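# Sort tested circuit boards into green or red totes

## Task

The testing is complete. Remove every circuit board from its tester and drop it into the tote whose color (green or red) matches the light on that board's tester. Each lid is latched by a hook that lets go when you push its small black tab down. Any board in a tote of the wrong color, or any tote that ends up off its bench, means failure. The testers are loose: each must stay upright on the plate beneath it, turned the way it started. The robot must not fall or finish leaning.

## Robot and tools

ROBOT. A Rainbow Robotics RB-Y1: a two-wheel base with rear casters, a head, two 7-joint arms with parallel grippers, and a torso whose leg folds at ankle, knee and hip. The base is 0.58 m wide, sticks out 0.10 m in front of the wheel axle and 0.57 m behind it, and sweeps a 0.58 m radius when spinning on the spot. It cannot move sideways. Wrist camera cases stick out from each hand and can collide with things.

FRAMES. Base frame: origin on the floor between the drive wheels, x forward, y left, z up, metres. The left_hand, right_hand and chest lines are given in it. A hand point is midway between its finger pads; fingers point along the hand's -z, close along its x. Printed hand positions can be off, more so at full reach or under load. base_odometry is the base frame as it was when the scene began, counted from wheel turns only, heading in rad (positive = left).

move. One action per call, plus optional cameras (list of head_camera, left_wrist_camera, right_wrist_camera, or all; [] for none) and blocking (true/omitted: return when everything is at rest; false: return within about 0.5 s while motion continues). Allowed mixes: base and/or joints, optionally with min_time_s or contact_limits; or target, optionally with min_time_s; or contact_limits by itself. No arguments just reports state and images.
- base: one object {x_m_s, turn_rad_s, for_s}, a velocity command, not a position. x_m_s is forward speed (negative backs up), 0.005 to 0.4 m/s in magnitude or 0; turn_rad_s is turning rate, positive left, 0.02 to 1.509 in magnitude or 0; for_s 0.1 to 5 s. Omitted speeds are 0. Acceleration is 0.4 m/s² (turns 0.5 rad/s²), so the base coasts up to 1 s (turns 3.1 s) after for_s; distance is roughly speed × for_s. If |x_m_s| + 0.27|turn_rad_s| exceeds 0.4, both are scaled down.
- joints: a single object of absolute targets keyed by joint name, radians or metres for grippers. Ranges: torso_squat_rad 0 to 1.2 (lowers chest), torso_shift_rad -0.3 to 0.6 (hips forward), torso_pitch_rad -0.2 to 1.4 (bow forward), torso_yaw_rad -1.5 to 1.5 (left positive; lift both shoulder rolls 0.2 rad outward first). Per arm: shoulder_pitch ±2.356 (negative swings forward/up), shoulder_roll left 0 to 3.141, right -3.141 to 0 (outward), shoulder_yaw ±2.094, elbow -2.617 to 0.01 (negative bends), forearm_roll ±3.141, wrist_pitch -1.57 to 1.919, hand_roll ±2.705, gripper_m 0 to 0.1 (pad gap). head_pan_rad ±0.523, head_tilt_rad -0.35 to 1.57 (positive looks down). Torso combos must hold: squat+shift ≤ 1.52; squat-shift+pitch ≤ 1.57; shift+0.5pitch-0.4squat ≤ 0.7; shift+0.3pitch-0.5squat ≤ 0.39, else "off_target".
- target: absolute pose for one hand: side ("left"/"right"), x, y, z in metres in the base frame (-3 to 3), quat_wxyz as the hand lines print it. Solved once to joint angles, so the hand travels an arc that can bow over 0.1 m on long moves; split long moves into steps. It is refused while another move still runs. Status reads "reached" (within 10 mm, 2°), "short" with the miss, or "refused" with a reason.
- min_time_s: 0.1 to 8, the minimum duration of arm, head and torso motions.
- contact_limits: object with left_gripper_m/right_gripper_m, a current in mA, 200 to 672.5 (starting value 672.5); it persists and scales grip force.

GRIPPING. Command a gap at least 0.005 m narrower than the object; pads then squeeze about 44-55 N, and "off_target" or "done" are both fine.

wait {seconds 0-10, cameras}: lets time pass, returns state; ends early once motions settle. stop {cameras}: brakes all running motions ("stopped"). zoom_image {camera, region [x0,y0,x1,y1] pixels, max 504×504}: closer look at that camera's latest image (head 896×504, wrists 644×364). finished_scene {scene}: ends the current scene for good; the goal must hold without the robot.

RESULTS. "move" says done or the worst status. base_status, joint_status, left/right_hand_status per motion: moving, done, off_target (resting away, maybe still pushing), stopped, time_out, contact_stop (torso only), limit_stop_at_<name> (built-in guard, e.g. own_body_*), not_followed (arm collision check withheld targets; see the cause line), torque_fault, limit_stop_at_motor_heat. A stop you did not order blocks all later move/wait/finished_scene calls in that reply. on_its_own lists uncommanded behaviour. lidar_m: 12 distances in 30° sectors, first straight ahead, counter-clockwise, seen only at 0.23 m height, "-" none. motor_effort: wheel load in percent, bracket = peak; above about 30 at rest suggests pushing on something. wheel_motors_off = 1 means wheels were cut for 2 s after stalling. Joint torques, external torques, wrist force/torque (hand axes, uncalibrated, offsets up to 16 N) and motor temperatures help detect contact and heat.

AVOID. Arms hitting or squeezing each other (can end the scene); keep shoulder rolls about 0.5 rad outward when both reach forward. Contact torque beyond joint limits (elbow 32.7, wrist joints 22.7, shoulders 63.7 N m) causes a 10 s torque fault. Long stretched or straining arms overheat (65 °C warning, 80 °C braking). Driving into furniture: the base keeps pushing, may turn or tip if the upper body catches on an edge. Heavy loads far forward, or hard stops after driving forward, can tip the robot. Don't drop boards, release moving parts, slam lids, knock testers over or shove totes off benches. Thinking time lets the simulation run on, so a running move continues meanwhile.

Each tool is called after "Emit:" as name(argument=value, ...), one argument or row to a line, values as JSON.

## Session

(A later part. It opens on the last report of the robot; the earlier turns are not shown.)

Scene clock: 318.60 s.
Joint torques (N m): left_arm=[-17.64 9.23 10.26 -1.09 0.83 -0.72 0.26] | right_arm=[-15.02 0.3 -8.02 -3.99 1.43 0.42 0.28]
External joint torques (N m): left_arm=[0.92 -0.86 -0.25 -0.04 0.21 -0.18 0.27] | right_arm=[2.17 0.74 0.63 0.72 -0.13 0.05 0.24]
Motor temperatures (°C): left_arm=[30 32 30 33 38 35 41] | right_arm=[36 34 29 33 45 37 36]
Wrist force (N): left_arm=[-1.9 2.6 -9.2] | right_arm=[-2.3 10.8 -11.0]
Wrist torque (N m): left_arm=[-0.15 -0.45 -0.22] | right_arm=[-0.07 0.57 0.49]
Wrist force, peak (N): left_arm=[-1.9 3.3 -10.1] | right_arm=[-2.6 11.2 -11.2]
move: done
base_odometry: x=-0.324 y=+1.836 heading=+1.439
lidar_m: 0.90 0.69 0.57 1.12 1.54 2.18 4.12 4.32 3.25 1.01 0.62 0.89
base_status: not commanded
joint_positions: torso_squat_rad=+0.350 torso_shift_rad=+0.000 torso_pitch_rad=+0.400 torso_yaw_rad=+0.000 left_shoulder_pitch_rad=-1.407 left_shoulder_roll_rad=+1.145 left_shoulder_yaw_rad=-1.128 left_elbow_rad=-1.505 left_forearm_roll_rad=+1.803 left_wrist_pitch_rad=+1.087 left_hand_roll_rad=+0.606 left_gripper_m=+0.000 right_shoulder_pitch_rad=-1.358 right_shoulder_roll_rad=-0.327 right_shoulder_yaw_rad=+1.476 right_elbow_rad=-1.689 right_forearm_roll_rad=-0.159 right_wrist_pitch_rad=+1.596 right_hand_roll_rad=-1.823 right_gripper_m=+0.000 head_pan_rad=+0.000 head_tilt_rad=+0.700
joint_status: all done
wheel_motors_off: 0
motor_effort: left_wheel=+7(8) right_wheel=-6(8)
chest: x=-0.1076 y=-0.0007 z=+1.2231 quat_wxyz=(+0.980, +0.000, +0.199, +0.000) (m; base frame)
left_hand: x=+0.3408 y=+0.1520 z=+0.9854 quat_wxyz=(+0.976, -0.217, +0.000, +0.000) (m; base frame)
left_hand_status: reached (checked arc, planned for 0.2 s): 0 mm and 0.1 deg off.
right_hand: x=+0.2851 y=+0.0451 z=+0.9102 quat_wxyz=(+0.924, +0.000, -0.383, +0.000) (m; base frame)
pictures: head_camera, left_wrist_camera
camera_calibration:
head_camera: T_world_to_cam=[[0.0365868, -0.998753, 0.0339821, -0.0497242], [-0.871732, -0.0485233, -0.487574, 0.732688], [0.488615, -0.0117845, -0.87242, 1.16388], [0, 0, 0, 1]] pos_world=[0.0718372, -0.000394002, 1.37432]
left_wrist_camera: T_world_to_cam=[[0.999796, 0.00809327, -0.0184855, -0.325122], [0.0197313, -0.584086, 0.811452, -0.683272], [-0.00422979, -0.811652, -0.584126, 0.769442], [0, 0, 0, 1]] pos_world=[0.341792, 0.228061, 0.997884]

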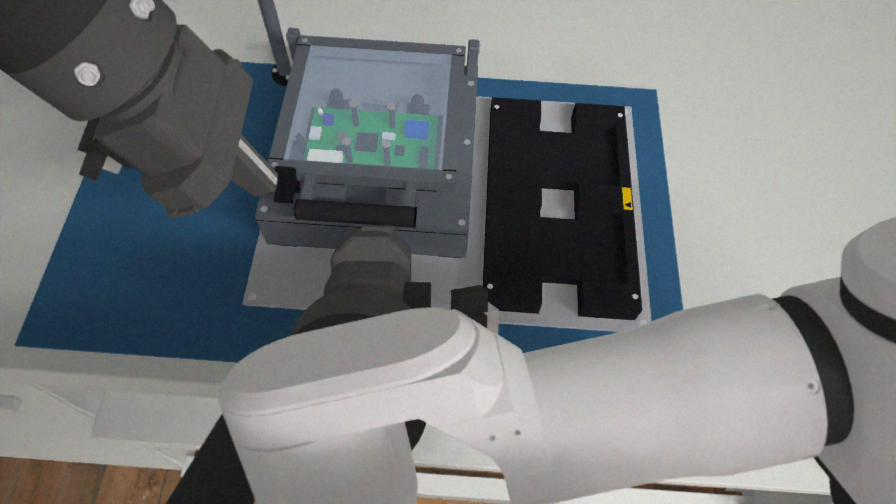

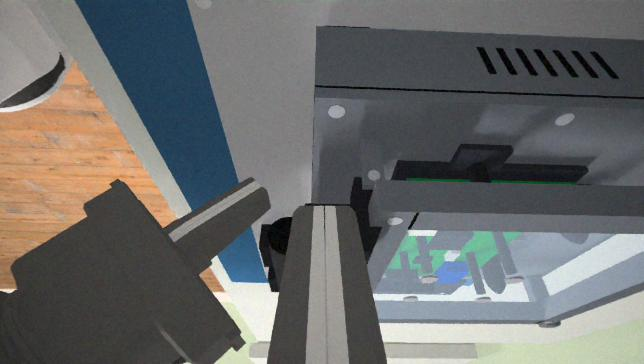

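Emit:
move(
  target={"side":"left","x":0.341,"y":0.148,"z":1.0,"quat_wxyz":[0.976,-0.216,0,0]},
  cameras=[],
)

Emit:
move(
  target={"side":"left","x":0.341,"y":0.142,"z":0.992,"quat_wxyz":[0.976,-0.216,0,0]},
  cameras=["head_camera","left_wrist_camera"],
)

Emit:
zoom_image(
  camera="head_camera",
  region=[200, 120, 400, 260],
)

Emit:
zoom_image(
  camera="left_wrist_camera",
  region=[220, 60, 440, 240],
)

Scene clock: 335.47 s.
Joint torques (N m): left_arm=[-17.31 10.22 10.58 -1.02 0.7 -0.44 0.08] | right_arm=[-15.24 0.22 -7.98 -3.96 1.34 0.41 0.16]
External joint torques (N m): left_arm=[1.3 0.29 -0.03 -0.08 0.09 0.12 0.08] | right_arm=[1.94 0.65 0.67 0.76 -0.21 0.04 0.12]
Motor temperatures (°C): left_arm=[30 32 30 33 38 35 41] | right_arm=[36 33 29 33 45 37 36]
Wrist force (N): left_arm=[-1.7 2.3 -9.3] | right_arm=[-2.4 10.8 -11.0]
Wrist torque (N m): left_arm=[-0.11 -0.43 -0.22] | right_arm=[-0.07 0.57 0.49]
Wrist force, peak (N): left_arm=[-1.4 3.8 -10.3] | right_arm=[-2.3 11.1 -11.4]
move: done
base_odometry: x=-0.324 y=+1.836 heading=+1.439
lidar_m: 0.90 0.68 0.56 1.12 1.55 2.18 4.11 4.31 3.25 1.02 0.61 0.90
base_status: not commanded
joint_positions: torso_squat_rad=+0.350 torso_shift_rad=+0.000 torso_pitch_rad=+0.400 torso_yaw_rad=+0.000 left_shoulder_pitch_rad=-1.433 left_shoulder_roll_rad=+1.156 left_shoulder_yaw_rad=-1.120 left_elbow_rad=-1.526 left_forearm_roll_rad=+1.808 left_wrist_pitch_rad=+1.109 left_hand_roll_rad=+0.635 left_gripper_m=+0.000 right_shoulder_pitch_rad=-1.358 right_shoulder_roll_rad=-0.327 right_shoulder_yaw_rad=+1.476 right_elbow_rad=-1.689 right_forearm_roll_rad=-0.159 right_wrist_pitch_rad=+1.596 right_hand_roll_rad=-1.823 right_gripper_m=+0.000 head_pan_rad=+0.000 head_tilt_rad=+0.700
joint_status: all done
wheel_motors_off: 0
motor_effort: left_wheel=+6(9) right_wheel=-7(8)
chest: x=-0.1076 y=-0.0007 z=+1.2231 quat_wxyz=(+0.980, +0.000, +0.199, +0.000) (m; base frame)
left_hand: x=+0.3411 y=+0.1479 z=+0.9997 quat_wxyz=(+0.976, -0.216, +0.000, +0.000) (m; base frame)
left_hand_status: reached (checked arc, planned for 0.2 s): 0 mm and 0.0 deg off.
right_hand: x=+0.2851 y=+0.0451 z=+0.9102 quat_wxyz=(+0.924, +0.000, -0.383, +0.000) (m; base frame)
pictures: none
No camera images: "cameras" was empty.

Scene clock: 336.27 s.
Joint torques (N m): left_arm=[-17.49 8.76 10.18 -0.09 0.7 -0.6 0.22] | right_arm=[-15.02 0.41 -8.14 -4.02 1.39 0.37 0.24]
External joint torques (N m): left_arm=[1.22 -1.05 -0.4 0.96 0.1 -0.03 0.23] | right_arm=[2.16 0.85 0.51 0.7 -0.17 0.01 0.2]
Motor temperatures (°C): left_arm=[30 32 30 33 38 35 41] | right_arm=[36 33 29 33 45 37 36]
Wrist force (N): left_arm=[-1.8 2.5 -9.0] | right_arm=[-2.1 10.6 -11.4]
Wrist torque (N m): left_arm=[-0.14 -0.42 -0.22] | right_arm=[-0.04 0.61 0.49]
Wrist force, peak (N): left_arm=[-2.4 3.4 -10.2] | right_arm=[-2.9 10.5 -11.7]
move: done
base_odometry: x=-0.324 y=+1.836 heading=+1.439
lidar_m: 0.90 0.69 0.56 1.12 1.54 2.18 4.12 4.31 3.26 1.02 0.61 0.90
base_status: not commanded
joint_positions: torso_squat_rad=+0.350 torso_shift_rad=+0.000 torso_pitch_rad=+0.400 torso_yaw_rad=+0.000 left_shoulder_pitch_rad=-1.429 left_shoulder_roll_rad=+1.135 left_shoulder_yaw_rad=-1.129 left_elbow_rad=-1.520 left_forearm_roll_rad=+1.793 left_wrist_pitch_rad=+1.094 left_hand_roll_rad=+0.644 left_gripper_m=+0.000 right_shoulder_pitch_rad=-1.358 right_shoulder_roll_rad=-0.327 right_shoulder_yaw_rad=+1.476 right_elbow_rad=-1.689 right_forearm_roll_rad=-0.159 right_wrist_pitch_rad=+1.596 right_hand_roll_rad=-1.823 right_gripper_m=+0.000 head_pan_rad=+0.000 head_tilt_rad=+0.700
joint_status: all done
wheel_motors_off: 0
motor_effort: left_wheel=+6(9) right_wheel=-7(9)
chest: x=-0.1076 y=-0.0007 z=+1.2231 quat_wxyz=(+0.980, +0.000, +0.199, +0.000) (m; base frame)
left_hand: x=+0.3408 y=+0.1420 z=+0.9923 quat_wxyz=(+0.976, -0.216, +0.000, +0.000) (m; base frame)
left_hand_status: reached (checked arc, planned for 0.2 s): 0 mm and 0.0 deg off.
right_hand: x=+0.2851 y=+0.0451 z=+0.9102 quat_wxyz=(+0.924, +0.000, -0.383, +0.000) (m; base frame)
pictures: head_camera, left_wrist_camera
camera_calibration:
head_camera: T_world_to_cam=[[0.0365868, -0.998753, 0.0339788, -0.0497212], [-0.871728, -0.0485217, -0.487581, 0.732694], [0.488622, -0.0117813, -0.872416, 1.16388], [0, 0, 0, 1]] pos_world=[0.0718336, -0.000395683, 1.37432]
left_wrist_camera: T_world_to_cam=[[0.999811, 0.00842904, -0.0175372, -0.325884], [0.0191557, -0.584569, 0.811118, -0.694116], [-0.00341474, -0.8113, -0.584619, 0.765538], [0, 0, 0, 1]] pos_world=[0.341732, 0.21807, 1.00484]

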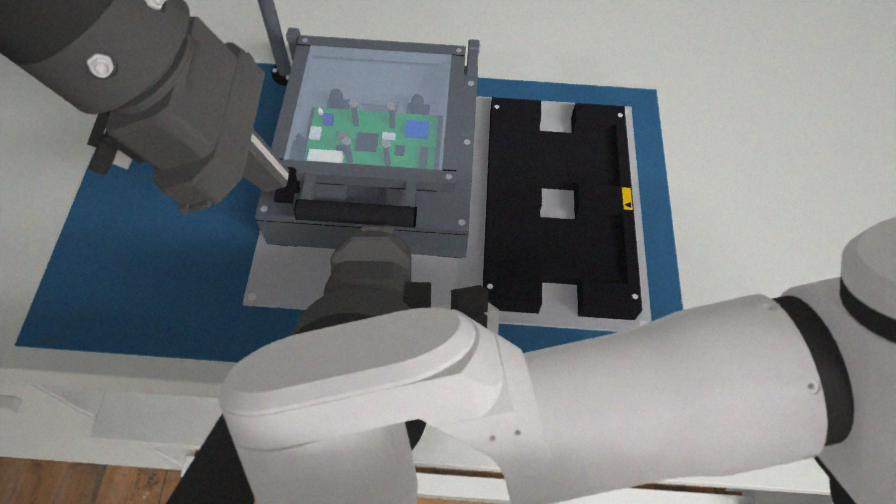

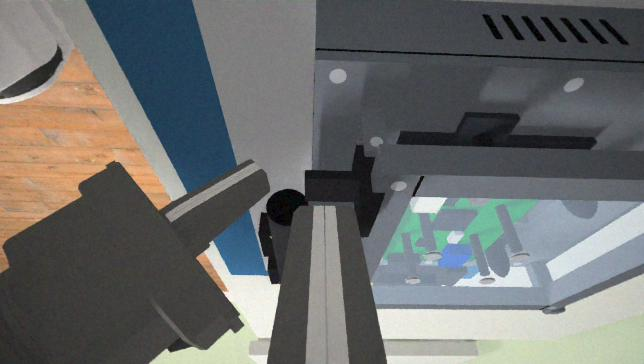

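Scaled by 2.520 from the camera's 896x504 image, which has a finer 1280x720 frame.

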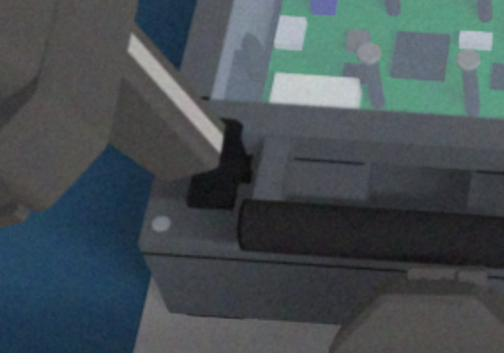

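Scaled by 2.291 from the camera's 644x364 image, which has a finer 920x520 frame.

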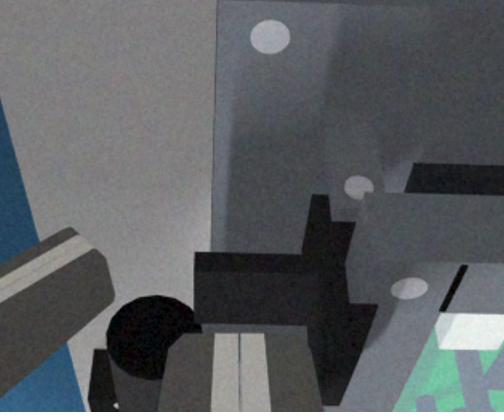

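Emit:
move(
  target={"side":"left","x":0.339,"y":0.142,"z":0.978,"quat_wxyz":[0.976,-0.216,0,0]},
  cameras=["head_camera","left_wrist_camera"],
)

Emit:
zoom_image(
  camera="head_camera",
  region=[200, 120, 400, 260],
)

Emit:
zoom_image(
  camera="left_wrist_camera",
  region=[220, 60, 440, 240],
)

Scene clock: 343.17 s.
Joint torques (N m): left_arm=[-17.5 8.14 9.7 -0.33 0.7 -0.74 0.02] | right_arm=[-15.36 0.04 -8.18 -4.01 1.42 0.42 0.23]
External joint torques (N m): left_arm=[1.13 -1.72 -0.78 0.86 0.1 -0.18 0.03] | right_arm=[1.82 0.48 0.47 0.71 -0.14 0.05 0.18]
Motor temperatures (°C): left_arm=[30 32 30 33 38 35 41] | right_arm=[36 33 29 33 45 37 36]
Wrist force (N): left_arm=[-1.8 2.5 -9.0] | right_arm=[-2.4 10.6 -10.7]
Wrist torque (N m): left_arm=[-0.15 -0.42 -0.21] | right_arm=[-0.05 0.58 0.48]
Wrist force, peak (N): left_arm=[-2.1 2.4 -9.6] | right_arm=[-2.4 11.1 -11.3]
move: done
base_odometry: x=-0.324 y=+1.836 heading=+1.439
lidar_m: 0.90 0.69 0.56 1.13 1.55 2.18 4.11 4.32 3.25 1.01 0.62 0.89
base_status: not commanded
joint_positions: torso_squat_rad=+0.350 torso_shift_rad=+0.000 torso_pitch_rad=+0.400 torso_yaw_rad=+0.000 left_shoulder_pitch_rad=-1.406 left_shoulder_roll_rad=+1.123 left_shoulder_yaw_rad=-1.140 left_elbow_rad=-1.513 left_forearm_roll_rad=+1.779 left_wrist_pitch_rad=+1.068 left_hand_roll_rad=+0.635 left_gripper_m=+0.000 right_shoulder_pitch_rad=-1.358 right_shoulder_roll_rad=-0.327 right_shoulder_yaw_rad=+1.476 right_elbow_rad=-1.689 right_forearm_roll_rad=-0.159 right_wrist_pitch_rad=+1.596 right_hand_roll_rad=-1.823 right_gripper_m=+0.000 head_pan_rad=+0.000 head_tilt_rad=+0.700
joint_status: all done
wheel_motors_off: 0
motor_effort: left_wheel=+7(8) right_wheel=-8(9)
chest: x=-0.1076 y=-0.0007 z=+1.2231 quat_wxyz=(+0.980, +0.000, +0.199, +0.000) (m; base frame)
left_hand: x=+0.3386 y=+0.1422 z=+0.9785 quat_wxyz=(+0.976, -0.216, +0.000, +0.000) (m; base frame)
left_hand_status: reached (checked arc, planned for 0.2 s): 1 mm and 0.0 deg off.
right_hand: x=+0.2851 y=+0.0451 z=+0.9102 quat_wxyz=(+0.924, +0.000, -0.383, +0.000) (m; base frame)
pictures: head_camera, left_wrist_camera
camera_calibration:
head_camera: T_world_to_cam=[[0.0365987, -0.998752, 0.0339797, -0.0497175], [-0.871725, -0.0485326, -0.487586, 0.7327], [0.488627, -0.011776, -0.872413, 1.16388], [0, 0, 0, 1]] pos_world=[0.0718309, -0.000389845, 1.37432]
left_wrist_camera: T_world_to_cam=[[0.999808, 0.00864639, -0.0175956, -0.323901], [0.0193286, -0.584957, 0.810834, -0.682476], [-0.00328186, -0.811019, -0.585011, 0.757924], [0, 0, 0, 1]] pos_world=[0.339518, 0.218272, 0.99107]

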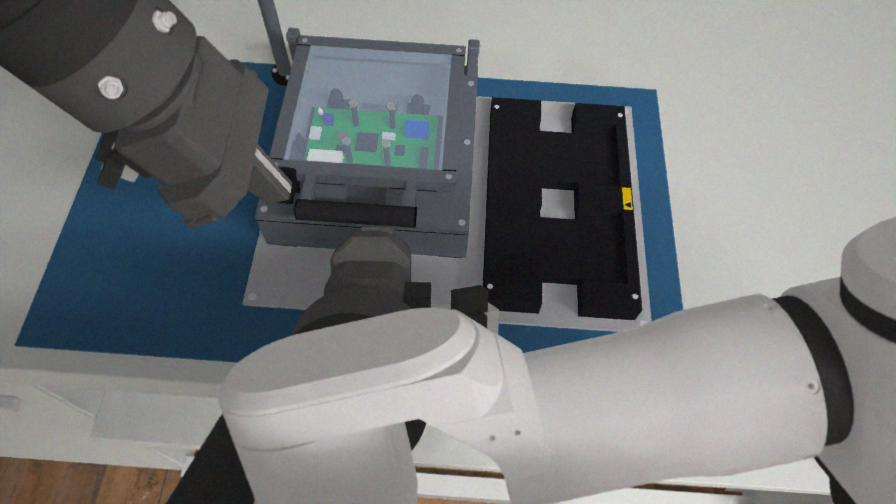

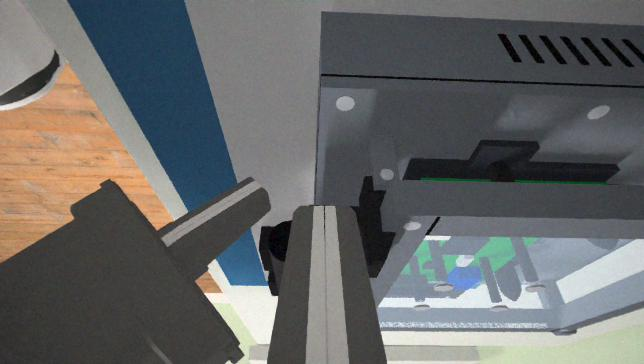

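Scaled by 2.520 from the camera's 896x504 image, which has a finer 1280x720 frame.

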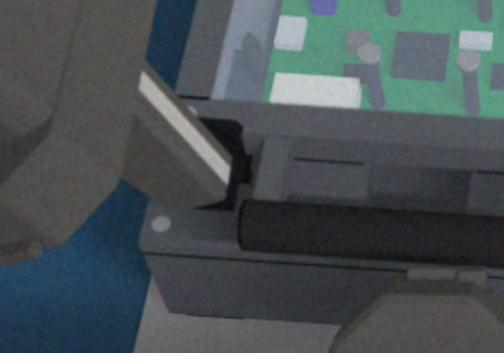

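Scaled by 2.291 from the camera's 644x364 image, which has a finer 920x520 frame.

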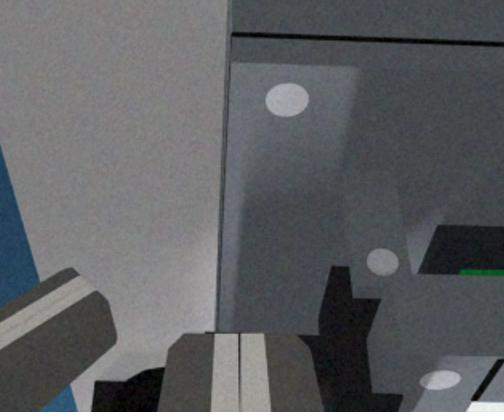

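Emit:
move(
  target={"side":"left","x":0.338,"y":0.143,"z":0.966,"quat_wxyz":[0.976,-0.216,0,0]},
  cameras=[],
)

Emit:
move(
  target={"side":"left","x":0.338,"y":0.143,"z":0.957,"quat_wxyz":[0.976,-0.216,0,0]},
  cameras=["head_camera","left_wrist_camera"],
)

Emit:
zoom_image(
  camera="head_camera",
  region=[200, 120, 400, 260],
)

Emit:
zoom_image(
  camera="left_wrist_camera",
  region=[220, 60, 440, 240],
)

Scene clock: 350.30 s.
Joint torques (N m): left_arm=[-7.02 -1.39 0.66 6 -4.47 -7.45 0.23] | right_arm=[-15.48 -0.07 -8.11 -4.04 1.4 0.39 0.27]
External joint torques (N m): left_arm=[11.6 -11.29 -9.75 7.26 -5.09 -6.9 0.23] | right_arm=[1.74 0.4 0.56 0.65 -0.16 0.03 0.23]
Motor temperatures (°C): left_arm=[30 32 30 33 38 35 41] | right_arm=[36 33 29 33 45 37 36]
Wrist force (N): left_arm=[-42.8 -3.9 63.0] | right_arm=[-2.3 10.7 -11.0]
Wrist torque (N m): left_arm=[-0.10 -0.03 -0.45] | right_arm=[-0.07 0.58 0.51]
Wrist force, peak (N): left_arm=[-56.0 -3.4 81.3] | right_arm=[-2.1 10.6 -12.1]
move: done
base_odometry: x=-0.324 y=+1.836 heading=+1.439
lidar_m: 0.90 0.69 0.56 1.12 1.55 2.17 4.12 4.30 3.25 1.01 0.61 0.90
base_status: not commanded
joint_positions: torso_squat_rad=+0.350 torso_shift_rad=-0.001 torso_pitch_rad=+0.397 torso_yaw_rad=+0.001 left_shoulder_pitch_rad=-1.390 left_shoulder_roll_rad=+1.112 left_shoulder_yaw_rad=-1.146 left_elbow_rad=-1.500 left_forearm_roll_rad=+1.771 left_wrist_pitch_rad=+1.049 left_hand_roll_rad=+0.620 left_gripper_m=+0.000 right_shoulder_pitch_rad=-1.358 right_shoulder_roll_rad=-0.327 right_shoulder_yaw_rad=+1.476 right_elbow_rad=-1.689 right_forearm_roll_rad=-0.159 right_wrist_pitch_rad=+1.596 right_hand_roll_rad=-1.823 right_gripper_m=+0.000 head_pan_rad=+0.000 head_tilt_rad=+0.700
joint_status: all done
wheel_motors_off: 0
motor_effort: left_wheel=+24(33) right_wheel=-6(11)
chest: x=-0.1093 y=-0.0006 z=+1.2233 quat_wxyz=(+0.980, +0.000, +0.197, +0.000) (m; base frame)
left_hand: x=+0.3375 y=+0.1436 z=+0.9701 quat_wxyz=(+0.976, -0.216, -0.003, +0.000) (m; base frame)
left_hand_status: reached (checked arc, planned for 0.2 s): 4 mm and 0.3 deg off.
right_hand: x=+0.2842 y=+0.0455 z=+0.9116 quat_wxyz=(+0.923, +0.000, -0.384, +0.000) (m; base frame)
pictures: none
No camera images: "cameras" was empty.

Scene clock: 350.87 s.
Joint torques (N m): left_arm=[12.35 -13.78 -15.88 11.93 -9.87 -10.4 0.12] | right_arm=[-15.5 -0.27 -8.38 -3.92 1.34 0.5 0.22]
External joint torques (N m): left_arm=[31.15 -23.7 -26.24 13.24 -10.46 -9.82 0.13] | right_arm=[1.76 0.24 0.32 0.74 -0.22 0.13 0.18]
Motor temperatures (°C): left_arm=[30 32 30 33 38 35 41] | right_arm=[36 33 29 33 45 37 36]
Wrist force (N): left_arm=[-66.1 -20.7 139.2] | right_arm=[-2.4 10.6 -11.1]
Wrist torque (N m): left_arm=[-0.39 0.25 -0.46] | right_arm=[-0.04 0.57 0.49]
Wrist force, peak (N): left_arm=[-78.5 -22.5 160.8] | right_arm=[-2.0 10.8 -11.6]
move: done
base_odometry: x=-0.324 y=+1.836 heading=+1.439
lidar_m: 0.91 0.68 0.56 1.11 1.55 2.19 4.11 4.31 3.25 1.02 0.63 0.90
base_status: not commanded
joint_positions: torso_squat_rad=+0.351 torso_shift_rad=-0.003 torso_pitch_rad=+0.394 torso_yaw_rad=+0.001 left_shoulder_pitch_rad=-1.383 left_shoulder_roll_rad=+1.094 left_shoulder_yaw_rad=-1.148 left_elbow_rad=-1.473 left_forearm_roll_rad=+1.768 left_wrist_pitch_rad=+1.039 left_hand_roll_rad=+0.602 left_gripper_m=+0.000 right_shoulder_pitch_rad=-1.358 right_shoulder_roll_rad=-0.327 right_shoulder_yaw_rad=+1.476 right_elbow_rad=-1.689 right_forearm_roll_rad=-0.159 right_wrist_pitch_rad=+1.596 right_hand_roll_rad=-1.823 right_gripper_m=+0.000 head_pan_rad=+0.000 head_tilt_rad=+0.700
joint_status: all done
wheel_motors_off: 0
motor_effort: left_wheel=+28(29) right_wheel=+7(9)
chest: x=-0.1110 y=-0.0006 z=+1.2236 quat_wxyz=(+0.981, +0.001, +0.196, +0.001) (m; base frame)
left_hand: x=+0.3398 y=+0.1430 z=+0.9652 quat_wxyz=(+0.976, -0.218, -0.007, -0.001) (m; base frame)
left_hand_status: reached (checked arc, planned for 0.2 s): 8 mm and 0.8 deg off.
right_hand: x=+0.2834 y=+0.0458 z=+0.9132 quat_wxyz=(+0.923, +0.001, -0.386, +0.000) (m; base frame)
pictures: head_camera, left_wrist_camera
camera_calibration:
head_camera: T_world_to_cam=[[0.0375136, -0.998724, 0.0338102, -0.0491677], [-0.868688, -0.0493156, -0.492898, 0.736803], [0.493937, -0.0108802, -0.86943, 1.163], [0, 0, 0, 1]] pos_world=[0.0674503, -0.000115466, 1.37598]
left_wrist_camera: T_world_to_cam=[[0.999947, 0.00936942, -0.00431211, -0.338265], [0.00896079, -0.582154, 0.813029, -0.670235], [0.0051073, -0.813024, -0.582207, 0.745517], [0, 0, 0, 1]] pos_world=[0.340445, 0.219113, 0.977508]

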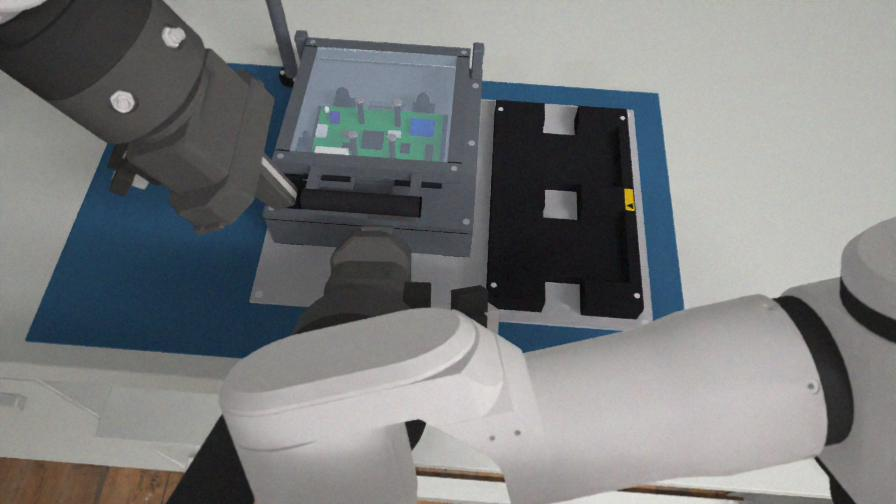

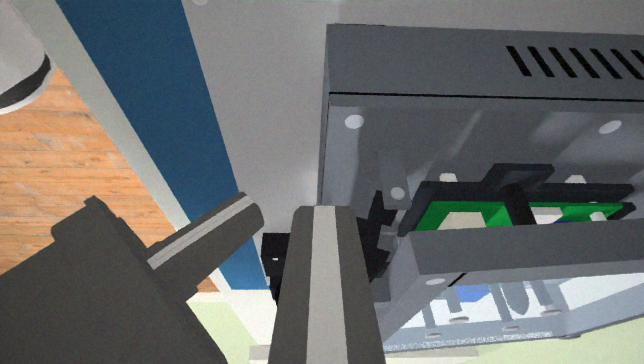

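Scaled by 2.520 from the camera's 896x504 image, which has a finer 1280x720 frame.

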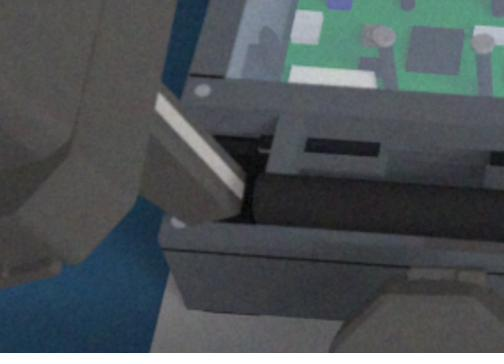

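Scaled by 2.291 from the camera's 644x364 image, which has a finer 920x520 frame.

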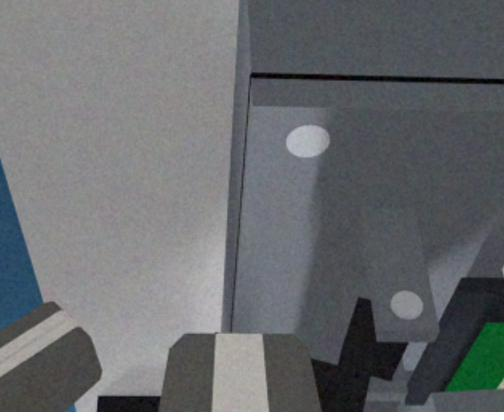

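Emit:
move(
  target={"side":"left","x":0.338,"y":0.15,"z":0.985,"quat_wxyz":[0.976,-0.216,0,0]},
  cameras=["head_camera","left_wrist_camera"],
)

Emit:
zoom_image(
  camera="left_wrist_camera",
  region=[220, 60, 440, 240],
)

Scene clock: 355.30 s.
Joint torques (N m): left_arm=[-16.38 7.98 9.19 0.04 0.49 -0.84 0.34] | right_arm=[-15.45 0.38 -8.44 -4.02 1.37 0.46 0.27]
External joint torques (N m): left_arm=[2.25 -2.05 -1.28 1.15 -0.13 -0.31 0.34] | right_arm=[1.73 0.82 0.21 0.7 -0.19 0.09 0.23]
Motor temperatures (°C): left_arm=[30 32 30 33 39 36 41] | right_arm=[36 33 29 33 45 37 36]
Wrist force (N): left_arm=[-1.5 2.6 -8.7] | right_arm=[-2.4 10.7 -11.1]
Wrist torque (N m): left_arm=[-0.16 -0.39 -0.22] | right_arm=[-0.07 0.57 0.49]
Wrist force, peak (N): left_arm=[-68.1 -19.2 144.2] | right_arm=[-2.4 10.6 -11.6]
move: done
base_odometry: x=-0.324 y=+1.836 heading=+1.438
lidar_m: 0.90 0.68 0.56 1.12 1.54 2.18 4.12 4.30 3.24 1.01 0.62 0.91
base_status: not commanded
joint_positions: torso_squat_rad=+0.350 torso_shift_rad=+0.000 torso_pitch_rad=+0.400 torso_yaw_rad=+0.000 left_shoulder_pitch_rad=-1.406 left_shoulder_roll_rad=+1.133 left_shoulder_yaw_rad=-1.132 left_elbow_rad=-1.498 left_forearm_roll_rad=+1.799 left_wrist_pitch_rad=+1.086 left_hand_roll_rad=+0.609 left_gripper_m=+0.000 right_shoulder_pitch_rad=-1.358 right_shoulder_roll_rad=-0.327 right_shoulder_yaw_rad=+1.476 right_elbow_rad=-1.689 right_forearm_roll_rad=-0.159 right_wrist_pitch_rad=+1.596 right_hand_roll_rad=-1.823 right_gripper_m=+0.000 head_pan_rad=+0.000 head_tilt_rad=+0.700
joint_status: all done
wheel_motors_off: 0
motor_effort: left_wheel=-3(27) right_wheel=+3(12)
chest: x=-0.1076 y=-0.0007 z=+1.2231 quat_wxyz=(+0.980, +0.000, +0.199, +0.000) (m; base frame)
left_hand: x=+0.3403 y=+0.1493 z=+0.9820 quat_wxyz=(+0.976, -0.216, +0.003, +0.000) (m; base frame)
left_hand_status: reached (checked arc, planned for 0.2 s): 4 mm and 0.3 deg off.
right_hand: x=+0.2851 y=+0.0451 z=+0.9102 quat_wxyz=(+0.924, +0.000, -0.383, +0.000) (m; base frame)
pictures: head_camera, left_wrist_camera
camera_calibration:
head_camera: T_world_to_cam=[[0.03664, -0.998751, 0.0339573, -0.049688], [-0.871704, -0.0485582, -0.487621, 0.732739], [0.488661, -0.0117343, -0.872395, 1.16386], [0, 0, 0, 1]] pos_world=[0.0718177, -0.000388379, 1.37434]
left_wrist_camera: T_world_to_cam=[[0.999702, 0.00759944, -0.0231962, -0.319927], [0.0232635, -0.584376, 0.81115, -0.682947], [-0.00739102, -0.811448, -0.584378, 0.766532], [0, 0, 0, 1]] pos_world=[0.341385, 0.225334, 0.994496]

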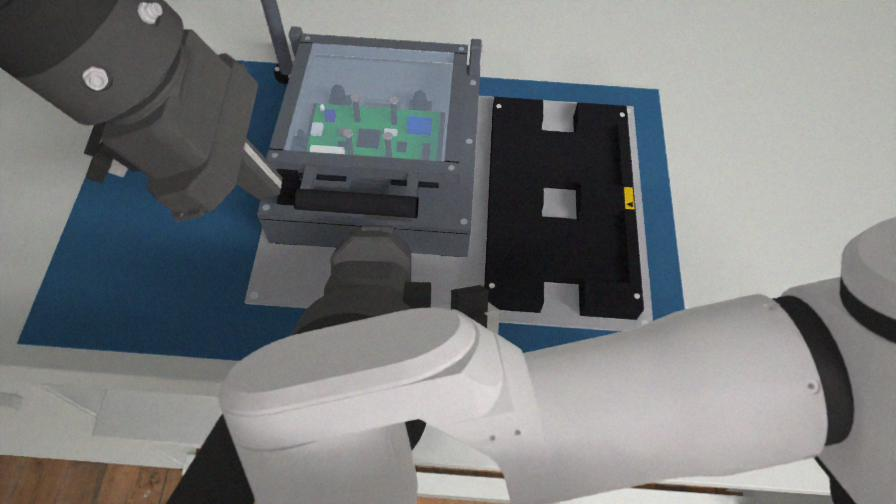

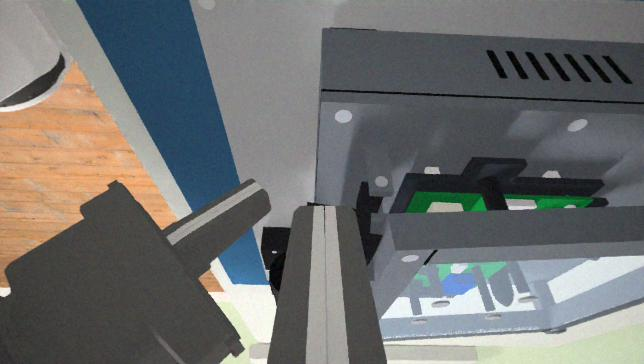

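Scaled by 2.291 from the camera's 644x364 image, which has a finer 920x520 frame.

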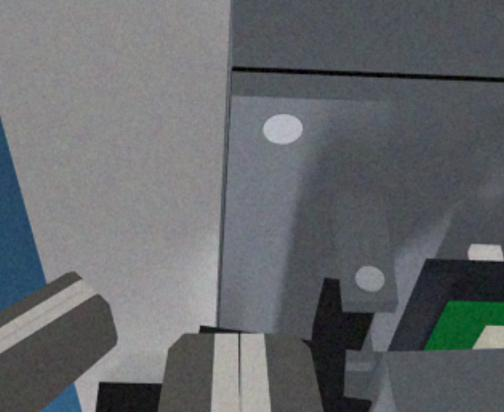

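Emit:
move(
  target={"side":"left","x":0.30,"y":0.32,"z":1.05,"quat_wxyz":[0.976,-0.216,0,0]},
  cameras=[],
)

Emit:
move(
  target={"side":"right","x":0.3,"y":0.045,"z":0.96,"quat_wxyz":[0.924,0,-0.383,0]},
  cameras=[],
)

Emit:
move(
  target={"side":"right","x":0.302,"y":0.045,"z":1.007,"quat_wxyz":[0.924,0,-0.383,0]},
  cameras=["head_camera","right_wrist_camera"],
)

Scene clock: 367.43 s.
Joint torques (N m): left_arm=[-12.24 12.18 10.92 0.37 0.81 -0.17 0.36] | right_arm=[-15.22 0.53 -8.16 -3.9 1.39 0.44 0.32]
External joint torques (N m): left_arm=[1.43 -1.92 0.66 -0.75 0.04 0.07 0.37] | right_arm=[1.96 0.97 0.48 0.82 -0.17 0.07 0.28]
Motor temperatures (°C): left_arm=[30 32 30 33 39 36 41] | right_arm=[36 33 29 33 45 37 36]
Wrist force (N): left_arm=[-1.5 2.5 -8.5] | right_arm=[-2.4 10.8 -11.2]
Wrist torque (N m): left_arm=[-0.17 -0.41 -0.20] | right_arm=[-0.09 0.57 0.49]
Wrist force, peak (N): left_arm=[-1.8 2.4 -9.6] | right_arm=[-2.4 10.7 -11.7]
move: done
base_odometry: x=-0.324 y=+1.836 heading=+1.438
lidar_m: 0.91 0.67 0.55 1.11 1.55 2.19 4.11 4.30 3.25 1.02 0.62 0.90
base_status: not commanded
joint_positions: torso_squat_rad=+0.350 torso_shift_rad=+0.000 torso_pitch_rad=+0.400 torso_yaw_rad=+0.000 left_shoulder_pitch_rad=-1.263 left_shoulder_roll_rad=+1.602 left_shoulder_yaw_rad=-1.039 left_elbow_rad=-1.531 left_forearm_roll_rad=+2.127 left_wrist_pitch_rad=+1.218 left_hand_roll_rad=+0.180 left_gripper_m=+0.000 right_shoulder_pitch_rad=-1.358 right_shoulder_roll_rad=-0.327 right_shoulder_yaw_rad=+1.476 right_elbow_rad=-1.689 right_forearm_roll_rad=-0.159 right_wrist_pitch_rad=+1.596 right_hand_roll_rad=-1.823 right_gripper_m=+0.000 head_pan_rad=+0.000 head_tilt_rad=+0.700
joint_status: all done
wheel_motors_off: 0
motor_effort: left_wheel=-3(5) right_wheel=+2(5)
chest: x=-0.1076 y=-0.0007 z=+1.2231 quat_wxyz=(+0.980, +0.000, +0.199, +0.000) (m; base frame)
left_hand: x=+0.3001 y=+0.3200 z=+1.0502 quat_wxyz=(+0.976, -0.216, -0.001, +0.000) (m; base frame)
left_hand_status: reached (checked arc, planned for 0.8 s): 0 mm and 0.1 deg off.
right_hand: x=+0.2851 y=+0.0451 z=+0.9102 quat_wxyz=(+0.924, +0.000, -0.383, +0.000) (m; base frame)
pictures: none
No camera images: "cameras" was empty.

Scene clock: 368.33 s.
Joint torques (N m): left_arm=[-12.48 12.4 11.08 0.59 0.84 -0.19 0.43] | right_arm=[-15.95 -1.63 -8.74 -3.95 1.17 0.08 0.09]
External joint torques (N m): left_arm=[1.19 -1.7 0.83 -0.53 0.08 0.05 0.43] | right_arm=[2.17 -0.11 0.57 0.41 -0.4 -0.18 0.05]
Motor temperatures (°C): left_arm=[30 32 30 33 39 36 41] | right_arm=[36 33 29 33 45 37 36]
Wrist force (N): left_arm=[-1.7 2.6 -8.9] | right_arm=[-2.1 10.3 -11.3]
Wrist torque (N m): left_arm=[-0.18 -0.42 -0.20] | right_arm=[-0.01 0.63 0.48]
Wrist force, peak (N): left_arm=[-1.8 2.6 -9.0] | right_arm=[-4.1 11.5 -11.1]
move: done
base_odometry: x=-0.324 y=+1.836 heading=+1.438
lidar_m: 0.90 0.68 0.56 1.11 1.55 2.19 4.11 4.30 3.25 1.02 0.61 0.91
base_status: not commanded
joint_positions: torso_squat_rad=+0.350 torso_shift_rad=+0.000 torso_pitch_rad=+0.400 torso_yaw_rad=+0.000 left_shoulder_pitch_rad=-1.263 left_shoulder_roll_rad=+1.602 left_shoulder_yaw_rad=-1.039 left_elbow_rad=-1.531 left_forearm_roll_rad=+2.127 left_wrist_pitch_rad=+1.218 left_hand_roll_rad=+0.180 left_gripper_m=+0.000 right_shoulder_pitch_rad=-1.430 right_shoulder_roll_rad=-0.374 right_shoulder_yaw_rad=+1.378 right_elbow_rad=-1.784 right_forearm_roll_rad=-0.248 right_wrist_pitch_rad=+1.670 right_hand_roll_rad=-1.753 right_gripper_m=+0.000 head_pan_rad=+0.000 head_tilt_rad=+0.700
joint_status: all done
wheel_motors_off: 0
motor_effort: left_wheel=-3(4) right_wheel=+4(4)
chest: x=-0.1076 y=-0.0007 z=+1.2231 quat_wxyz=(+0.980, +0.000, +0.199, +0.000) (m; base frame)
left_hand: x=+0.3001 y=+0.3200 z=+1.0502 quat_wxyz=(+0.976, -0.216, -0.001, +0.000) (m; base frame)
right_hand: x=+0.3002 y=+0.0452 z=+0.9601 quat_wxyz=(+0.924, +0.000, -0.383, +0.000) (m; base frame)
right_hand_status: reached (checked arc, planned for 0.4 s): 0 mm and 0.0 deg off.
pictures: none
No camera images: "cameras" was empty.

Scene clock: 369.03 s.
Joint torques (N m): left_arm=[-12.45 12.64 10.85 0.9 0.87 -0.15 0.5] | right_arm=[-18.24 -5.96 -10.48 -1.47 2.69 0.53 0.16]
External joint torques (N m): left_arm=[1.22 -1.46 0.59 -0.22 0.11 0.08 0.5] | right_arm=[0.27 -3.73 -0.8 2.49 1.12 0.33 0.12]
Motor temperatures (°C): left_arm=[30 32 30 33 39 36 41] | right_arm=[36 33 29 33 45 37 36]
Wrist force (N): left_arm=[-1.7 2.7 -8.9] | right_arm=[-7.3 11.8 -4.2]
Wrist torque (N m): left_arm=[-0.20 -0.42 -0.20] | right_arm=[-0.04 0.69 0.45]
Wrist force, peak (N): left_arm=[-1.8 2.7 -9.1] | right_arm=[-8.4 9.8 -13.4]
move: done
base_odometry: x=-0.324 y=+1.836 heading=+1.438
lidar_m: 0.91 0.69 0.56 1.11 1.55 2.18 4.12 4.30 3.26 1.02 0.62 0.91
base_status: not commanded
joint_positions: torso_squat_rad=+0.350 torso_shift_rad=+0.000 torso_pitch_rad=+0.400 torso_yaw_rad=+0.000 left_shoulder_pitch_rad=-1.263 left_shoulder_roll_rad=+1.602 left_shoulder_yaw_rad=-1.039 left_elbow_rad=-1.532 left_forearm_roll_rad=+2.127 left_wrist_pitch_rad=+1.218 left_hand_roll_rad=+0.180 left_gripper_m=+0.000 right_shoulder_pitch_rad=-1.492 right_shoulder_roll_rad=-0.400 right_shoulder_yaw_rad=+1.290 right_elbow_rad=-1.877 right_forearm_roll_rad=-0.330 right_wrist_pitch_rad=+1.768 right_hand_roll_rad=-1.708 right_gripper_m=+0.000 head_pan_rad=+0.000 head_tilt_rad=+0.700
joint_status: all done
wheel_motors_off: 0
motor_effort: left_wheel=-2(3) right_wheel=+1(4)
chest: x=-0.1076 y=-0.0007 z=+1.2231 quat_wxyz=(+0.980, +0.000, +0.199, +0.000) (m; base frame)
left_hand: x=+0.3000 y=+0.3200 z=+1.0502 quat_wxyz=(+0.976, -0.216, -0.001, +0.000) (m; base frame)
right_hand: x=+0.3015 y=+0.0456 z=+1.0068 quat_wxyz=(+0.924, +0.001, -0.383, +0.001) (m; base frame)
right_hand_status: reached (checked arc, planned for 0.4 s): 1 mm and 0.1 deg off.
pictures: head_camera, right_wrist_camera
camera_calibration:
head_camera: T_world_to_cam=[[0.0366203, -0.998751, 0.0339959, -0.0497211], [-0.871692, -0.0485601, -0.487643, 0.732729], [0.488685, -0.0117764, -0.872381, 1.16387], [0, 0, 0, 1]] pos_world=[0.0717677, -0.000371348, 1.37434]
right_wrist_camera: T_world_to_cam=[[-0.694939, 0.0194323, -0.718806, 0.934811], [-0.307924, 0.8953, 0.321903, -0.238896], [0.649803, 0.44504, -0.616195, 0.475868], [0, 0, 0, 1]] pos_world=[0.266854, -0.0160627, 1.04208]

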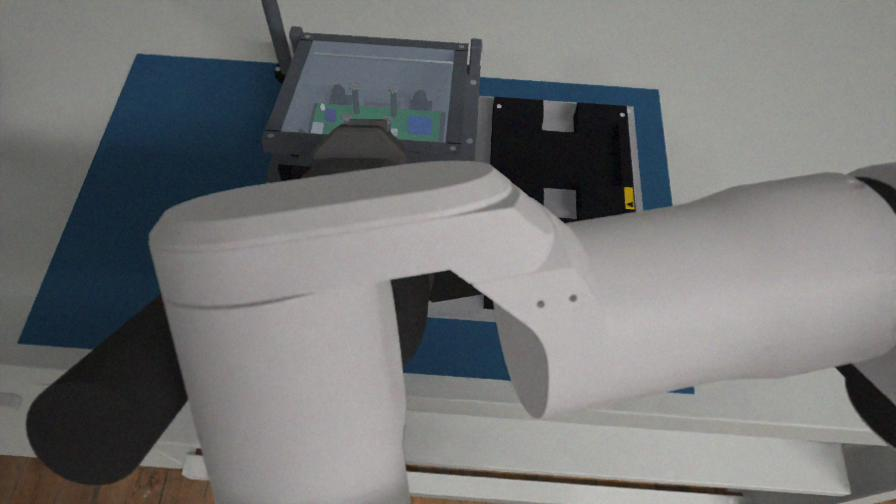

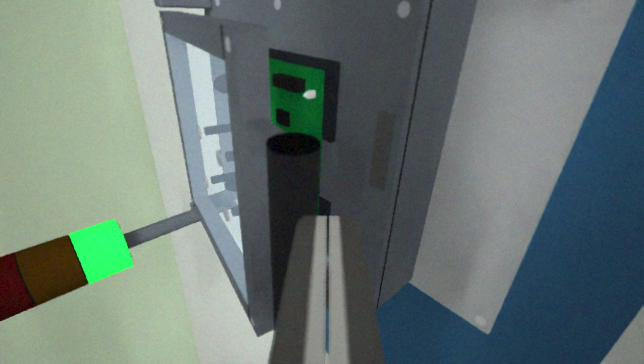

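Emit:
move(
  target={"side":"right","x":0.34,"y":0.045,"z":1.075,"quat_wxyz":[0.924,0,-0.383,0]},
  min_time_s=2,
  cameras=["head_camera","right_wrist_camera"],
)

Emit:
move(
  target={"side":"right","x":0.4,"y":0.045,"z":1.125,"quat_wxyz":[0.924,0,-0.383,0]},
  min_time_s=2,
  cameras=["head_camera","right_wrist_camera"],
)

Scene clock: 380.13 s.
Joint torques (N m): left_arm=[-12.65 12.65 10.82 0.76 0.83 -0.24 0.41] | right_arm=[-19.65 -5.22 -10.94 -1.79 1.06 0.26 0.48]
External joint torques (N m): left_arm=[1.02 -1.45 0.56 -0.36 0.07 0 0.42] | right_arm=[0.59 -1.32 -0.73 1.18 -0.51 0.25 0.44]
Motor temperatures (°C): left_arm=[29 32 30 33 39 35 41] | right_arm=[36 33 29 33 45 37 36]
Wrist force (N): left_arm=[-1.6 3.0 -8.8] | right_arm=[-2.2 10.5 -11.4]
Wrist torque (N m): left_arm=[-0.23 -0.41 -0.21] | right_arm=[-0.04 0.61 0.48]
Wrist force, peak (N): left_arm=[-1.5 2.8 -9.1] | right_arm=[-10.3 13.4 -1.7]
move: done
base_odometry: x=-0.324 y=+1.836 heading=+1.438
lidar_m: 0.90 0.68 0.56 1.12 1.55 2.20 4.11 4.31 3.25 1.02 0.62 0.91
base_status: not commanded
joint_positions: torso_squat_rad=+0.350 torso_shift_rad=+0.000 torso_pitch_rad=+0.400 torso_yaw_rad=+0.000 left_shoulder_pitch_rad=-1.263 left_shoulder_roll_rad=+1.602 left_shoulder_yaw_rad=-1.039 left_elbow_rad=-1.532 left_forearm_roll_rad=+2.127 left_wrist_pitch_rad=+1.218 left_hand_roll_rad=+0.180 left_gripper_m=+0.000 right_shoulder_pitch_rad=-1.611 right_shoulder_roll_rad=-0.446 right_shoulder_yaw_rad=+1.130 right_elbow_rad=-1.844 right_forearm_roll_rad=-0.472 right_wrist_pitch_rad=+1.784 right_hand_roll_rad=-1.578 right_gripper_m=+0.000 head_pan_rad=+0.000 head_tilt_rad=+0.700
joint_status: all done
wheel_motors_off: 0
motor_effort: left_wheel=+0(4) right_wheel=+3(4)
chest: x=-0.1076 y=-0.0007 z=+1.2231 quat_wxyz=(+0.980, +0.000, +0.199, +0.000) (m; base frame)
left_hand: x=+0.3001 y=+0.3200 z=+1.0501 quat_wxyz=(+0.976, -0.216, -0.001, +0.000) (m; base frame)
right_hand: x=+0.3394 y=+0.0453 z=+1.0750 quat_wxyz=(+0.924, +0.001, -0.383, +0.000) (m; base frame)
right_hand_status: reached (checked arc, planned for 2.0 s): 1 mm and 0.1 deg off.
pictures: head_camera, right_wrist_camera
camera_calibration:
head_camera: T_world_to_cam=[[0.0366213, -0.998751, 0.0339947, -0.0497207], [-0.87171, -0.04856, -0.487609, 0.73272], [0.488651, -0.0117766, -0.8724, 1.16387], [0, 0, 0, 1]] pos_world=[0.0718143, -0.000371353, 1.37433]
right_wrist_camera: T_world_to_cam=[[-0.694004, 0.0209513, -0.719666, 1.01075], [-0.307898, 0.894924, 0.322972, -0.24999], [0.650813, 0.445727, -0.61463, 0.491356], [0, 0, 0, 1]] pos_world=[0.304711, -0.0164652, 1.11014]

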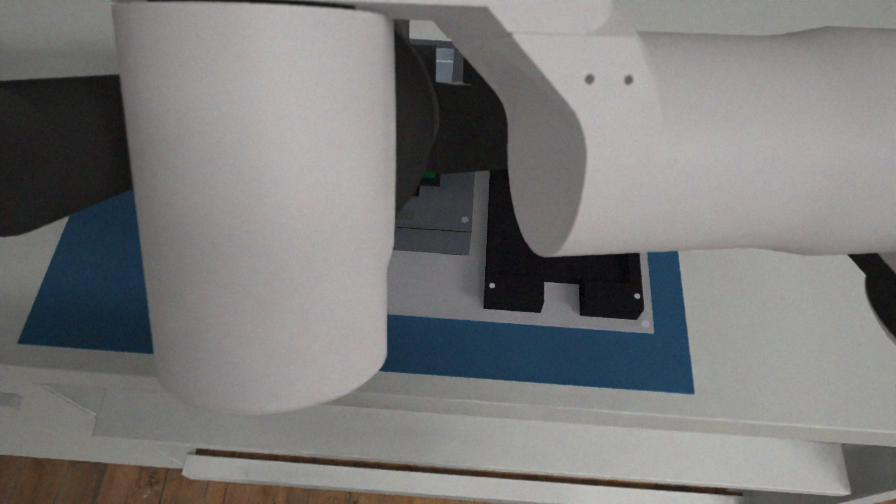

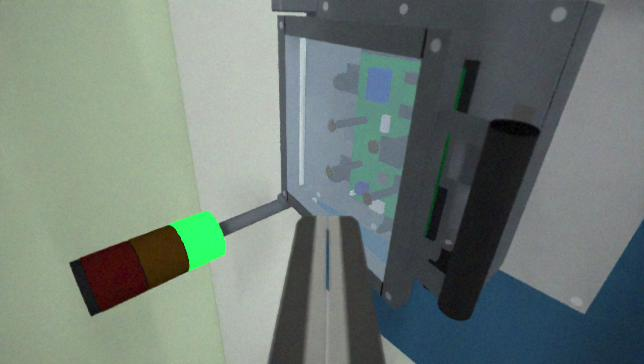

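Scene clock: 382.47 s.
Joint torques (N m): left_arm=[-12.45 12.64 10.99 0.77 0.88 -0.2 0.36] | right_arm=[-21.48 -7.23 -11.14 -1.39 1.07 -0.59 0.32]
External joint torques (N m): left_arm=[1.22 -1.46 0.74 -0.34 0.11 0.04 0.37] | right_arm=[1.04 -1.66 -0.88 1.08 -0.51 -0.33 0.28]
Motor temperatures (°C): left_arm=[29 32 30 33 39 35 41] | right_arm=[36 33 29 33 45 37 36]
Wrist force (N): left_arm=[-1.8 2.9 -8.8] | right_arm=[-2.2 10.7 -11.1]
Wrist torque (N m): left_arm=[-0.21 -0.43 -0.19] | right_arm=[-0.05 0.61 0.48]
Wrist force, peak (N): left_arm=[-1.7 2.8 -9.0] | right_arm=[-2.4 11.0 -11.5]
move: done
base_odometry: x=-0.324 y=+1.836 heading=+1.438
lidar_m: 0.91 0.68 0.55 1.12 1.55 2.19 4.12 4.31 3.25 1.02 0.62 0.91
base_status: not commanded
joint_positions: torso_squat_rad=+0.350 torso_shift_rad=+0.000 torso_pitch_rad=+0.400 torso_yaw_rad=+0.000 left_shoulder_pitch_rad=-1.263 left_shoulder_roll_rad=+1.602 left_shoulder_yaw_rad=-1.039 left_elbow_rad=-1.532 left_forearm_roll_rad=+2.127 left_wrist_pitch_rad=+1.218 left_hand_roll_rad=+0.180 left_gripper_m=+0.000 right_shoulder_pitch_rad=-1.720 right_shoulder_roll_rad=-0.460 right_shoulder_yaw_rad=+1.015 right_elbow_rad=-1.627 right_forearm_roll_rad=-0.564 right_wrist_pitch_rad=+1.685 right_hand_roll_rad=-1.393 right_gripper_m=+0.000 head_pan_rad=+0.000 head_tilt_rad=+0.700
joint_status: all done
wheel_motors_off: 0
motor_effort: left_wheel=-1(4) right_wheel=+3(4)
chest: x=-0.1076 y=-0.0007 z=+1.2231 quat_wxyz=(+0.980, +0.000, +0.199, +0.000) (m; base frame)
left_hand: x=+0.3001 y=+0.3200 z=+1.0501 quat_wxyz=(+0.976, -0.216, -0.001, +0.000) (m; base frame)
right_hand: x=+0.3998 y=+0.0452 z=+1.1249 quat_wxyz=(+0.924, +0.000, -0.383, +0.000) (m; base frame)
right_hand_status: reached (checked arc, planned for 2.0 s): 0 mm and 0.0 deg off.
pictures: head_camera, right_wrist_camera
camera_calibration:
head_camera: T_world_to_cam=[[0.0366211, -0.998751, 0.0339949, -0.049721], [-0.87171, -0.0485599, -0.487609, 0.73272], [0.488651, -0.0117769, -0.8724, 1.16387], [0, 0, 0, 1]] pos_world=[0.0718145, -0.000371288, 1.37433]
right_wrist_camera: T_world_to_cam=[[-0.694495, 0.0199547, -0.719221, 1.0883], [-0.30712, 0.895751, 0.321414, -0.246039], [0.650657, 0.444107, -0.615967, 0.484421], [0, 0, 0, 1]] pos_world=[0.365063, -0.0164613, 1.16019]

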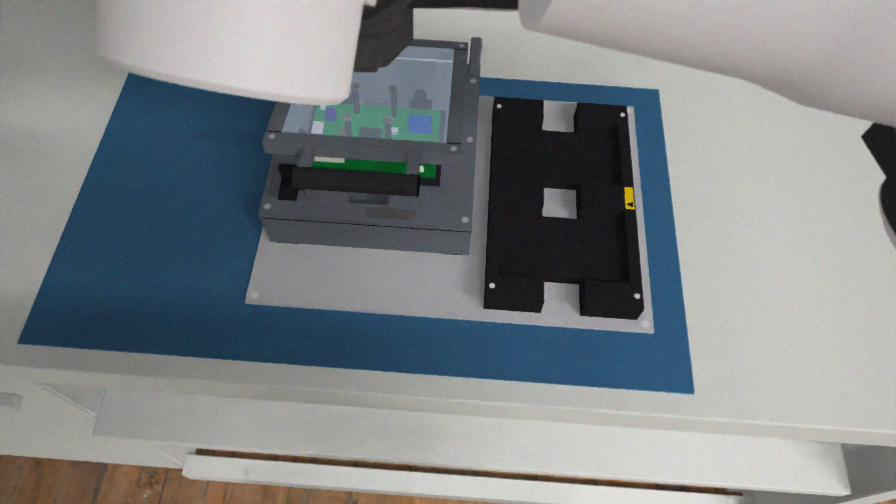

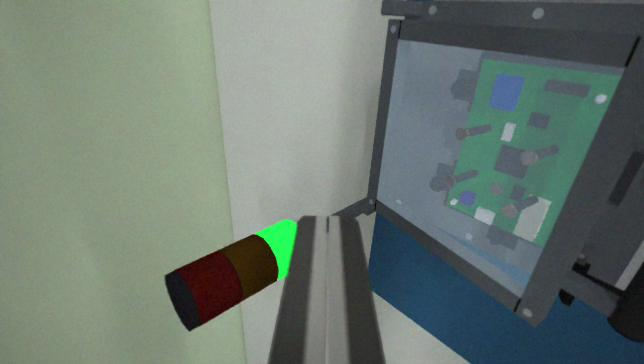

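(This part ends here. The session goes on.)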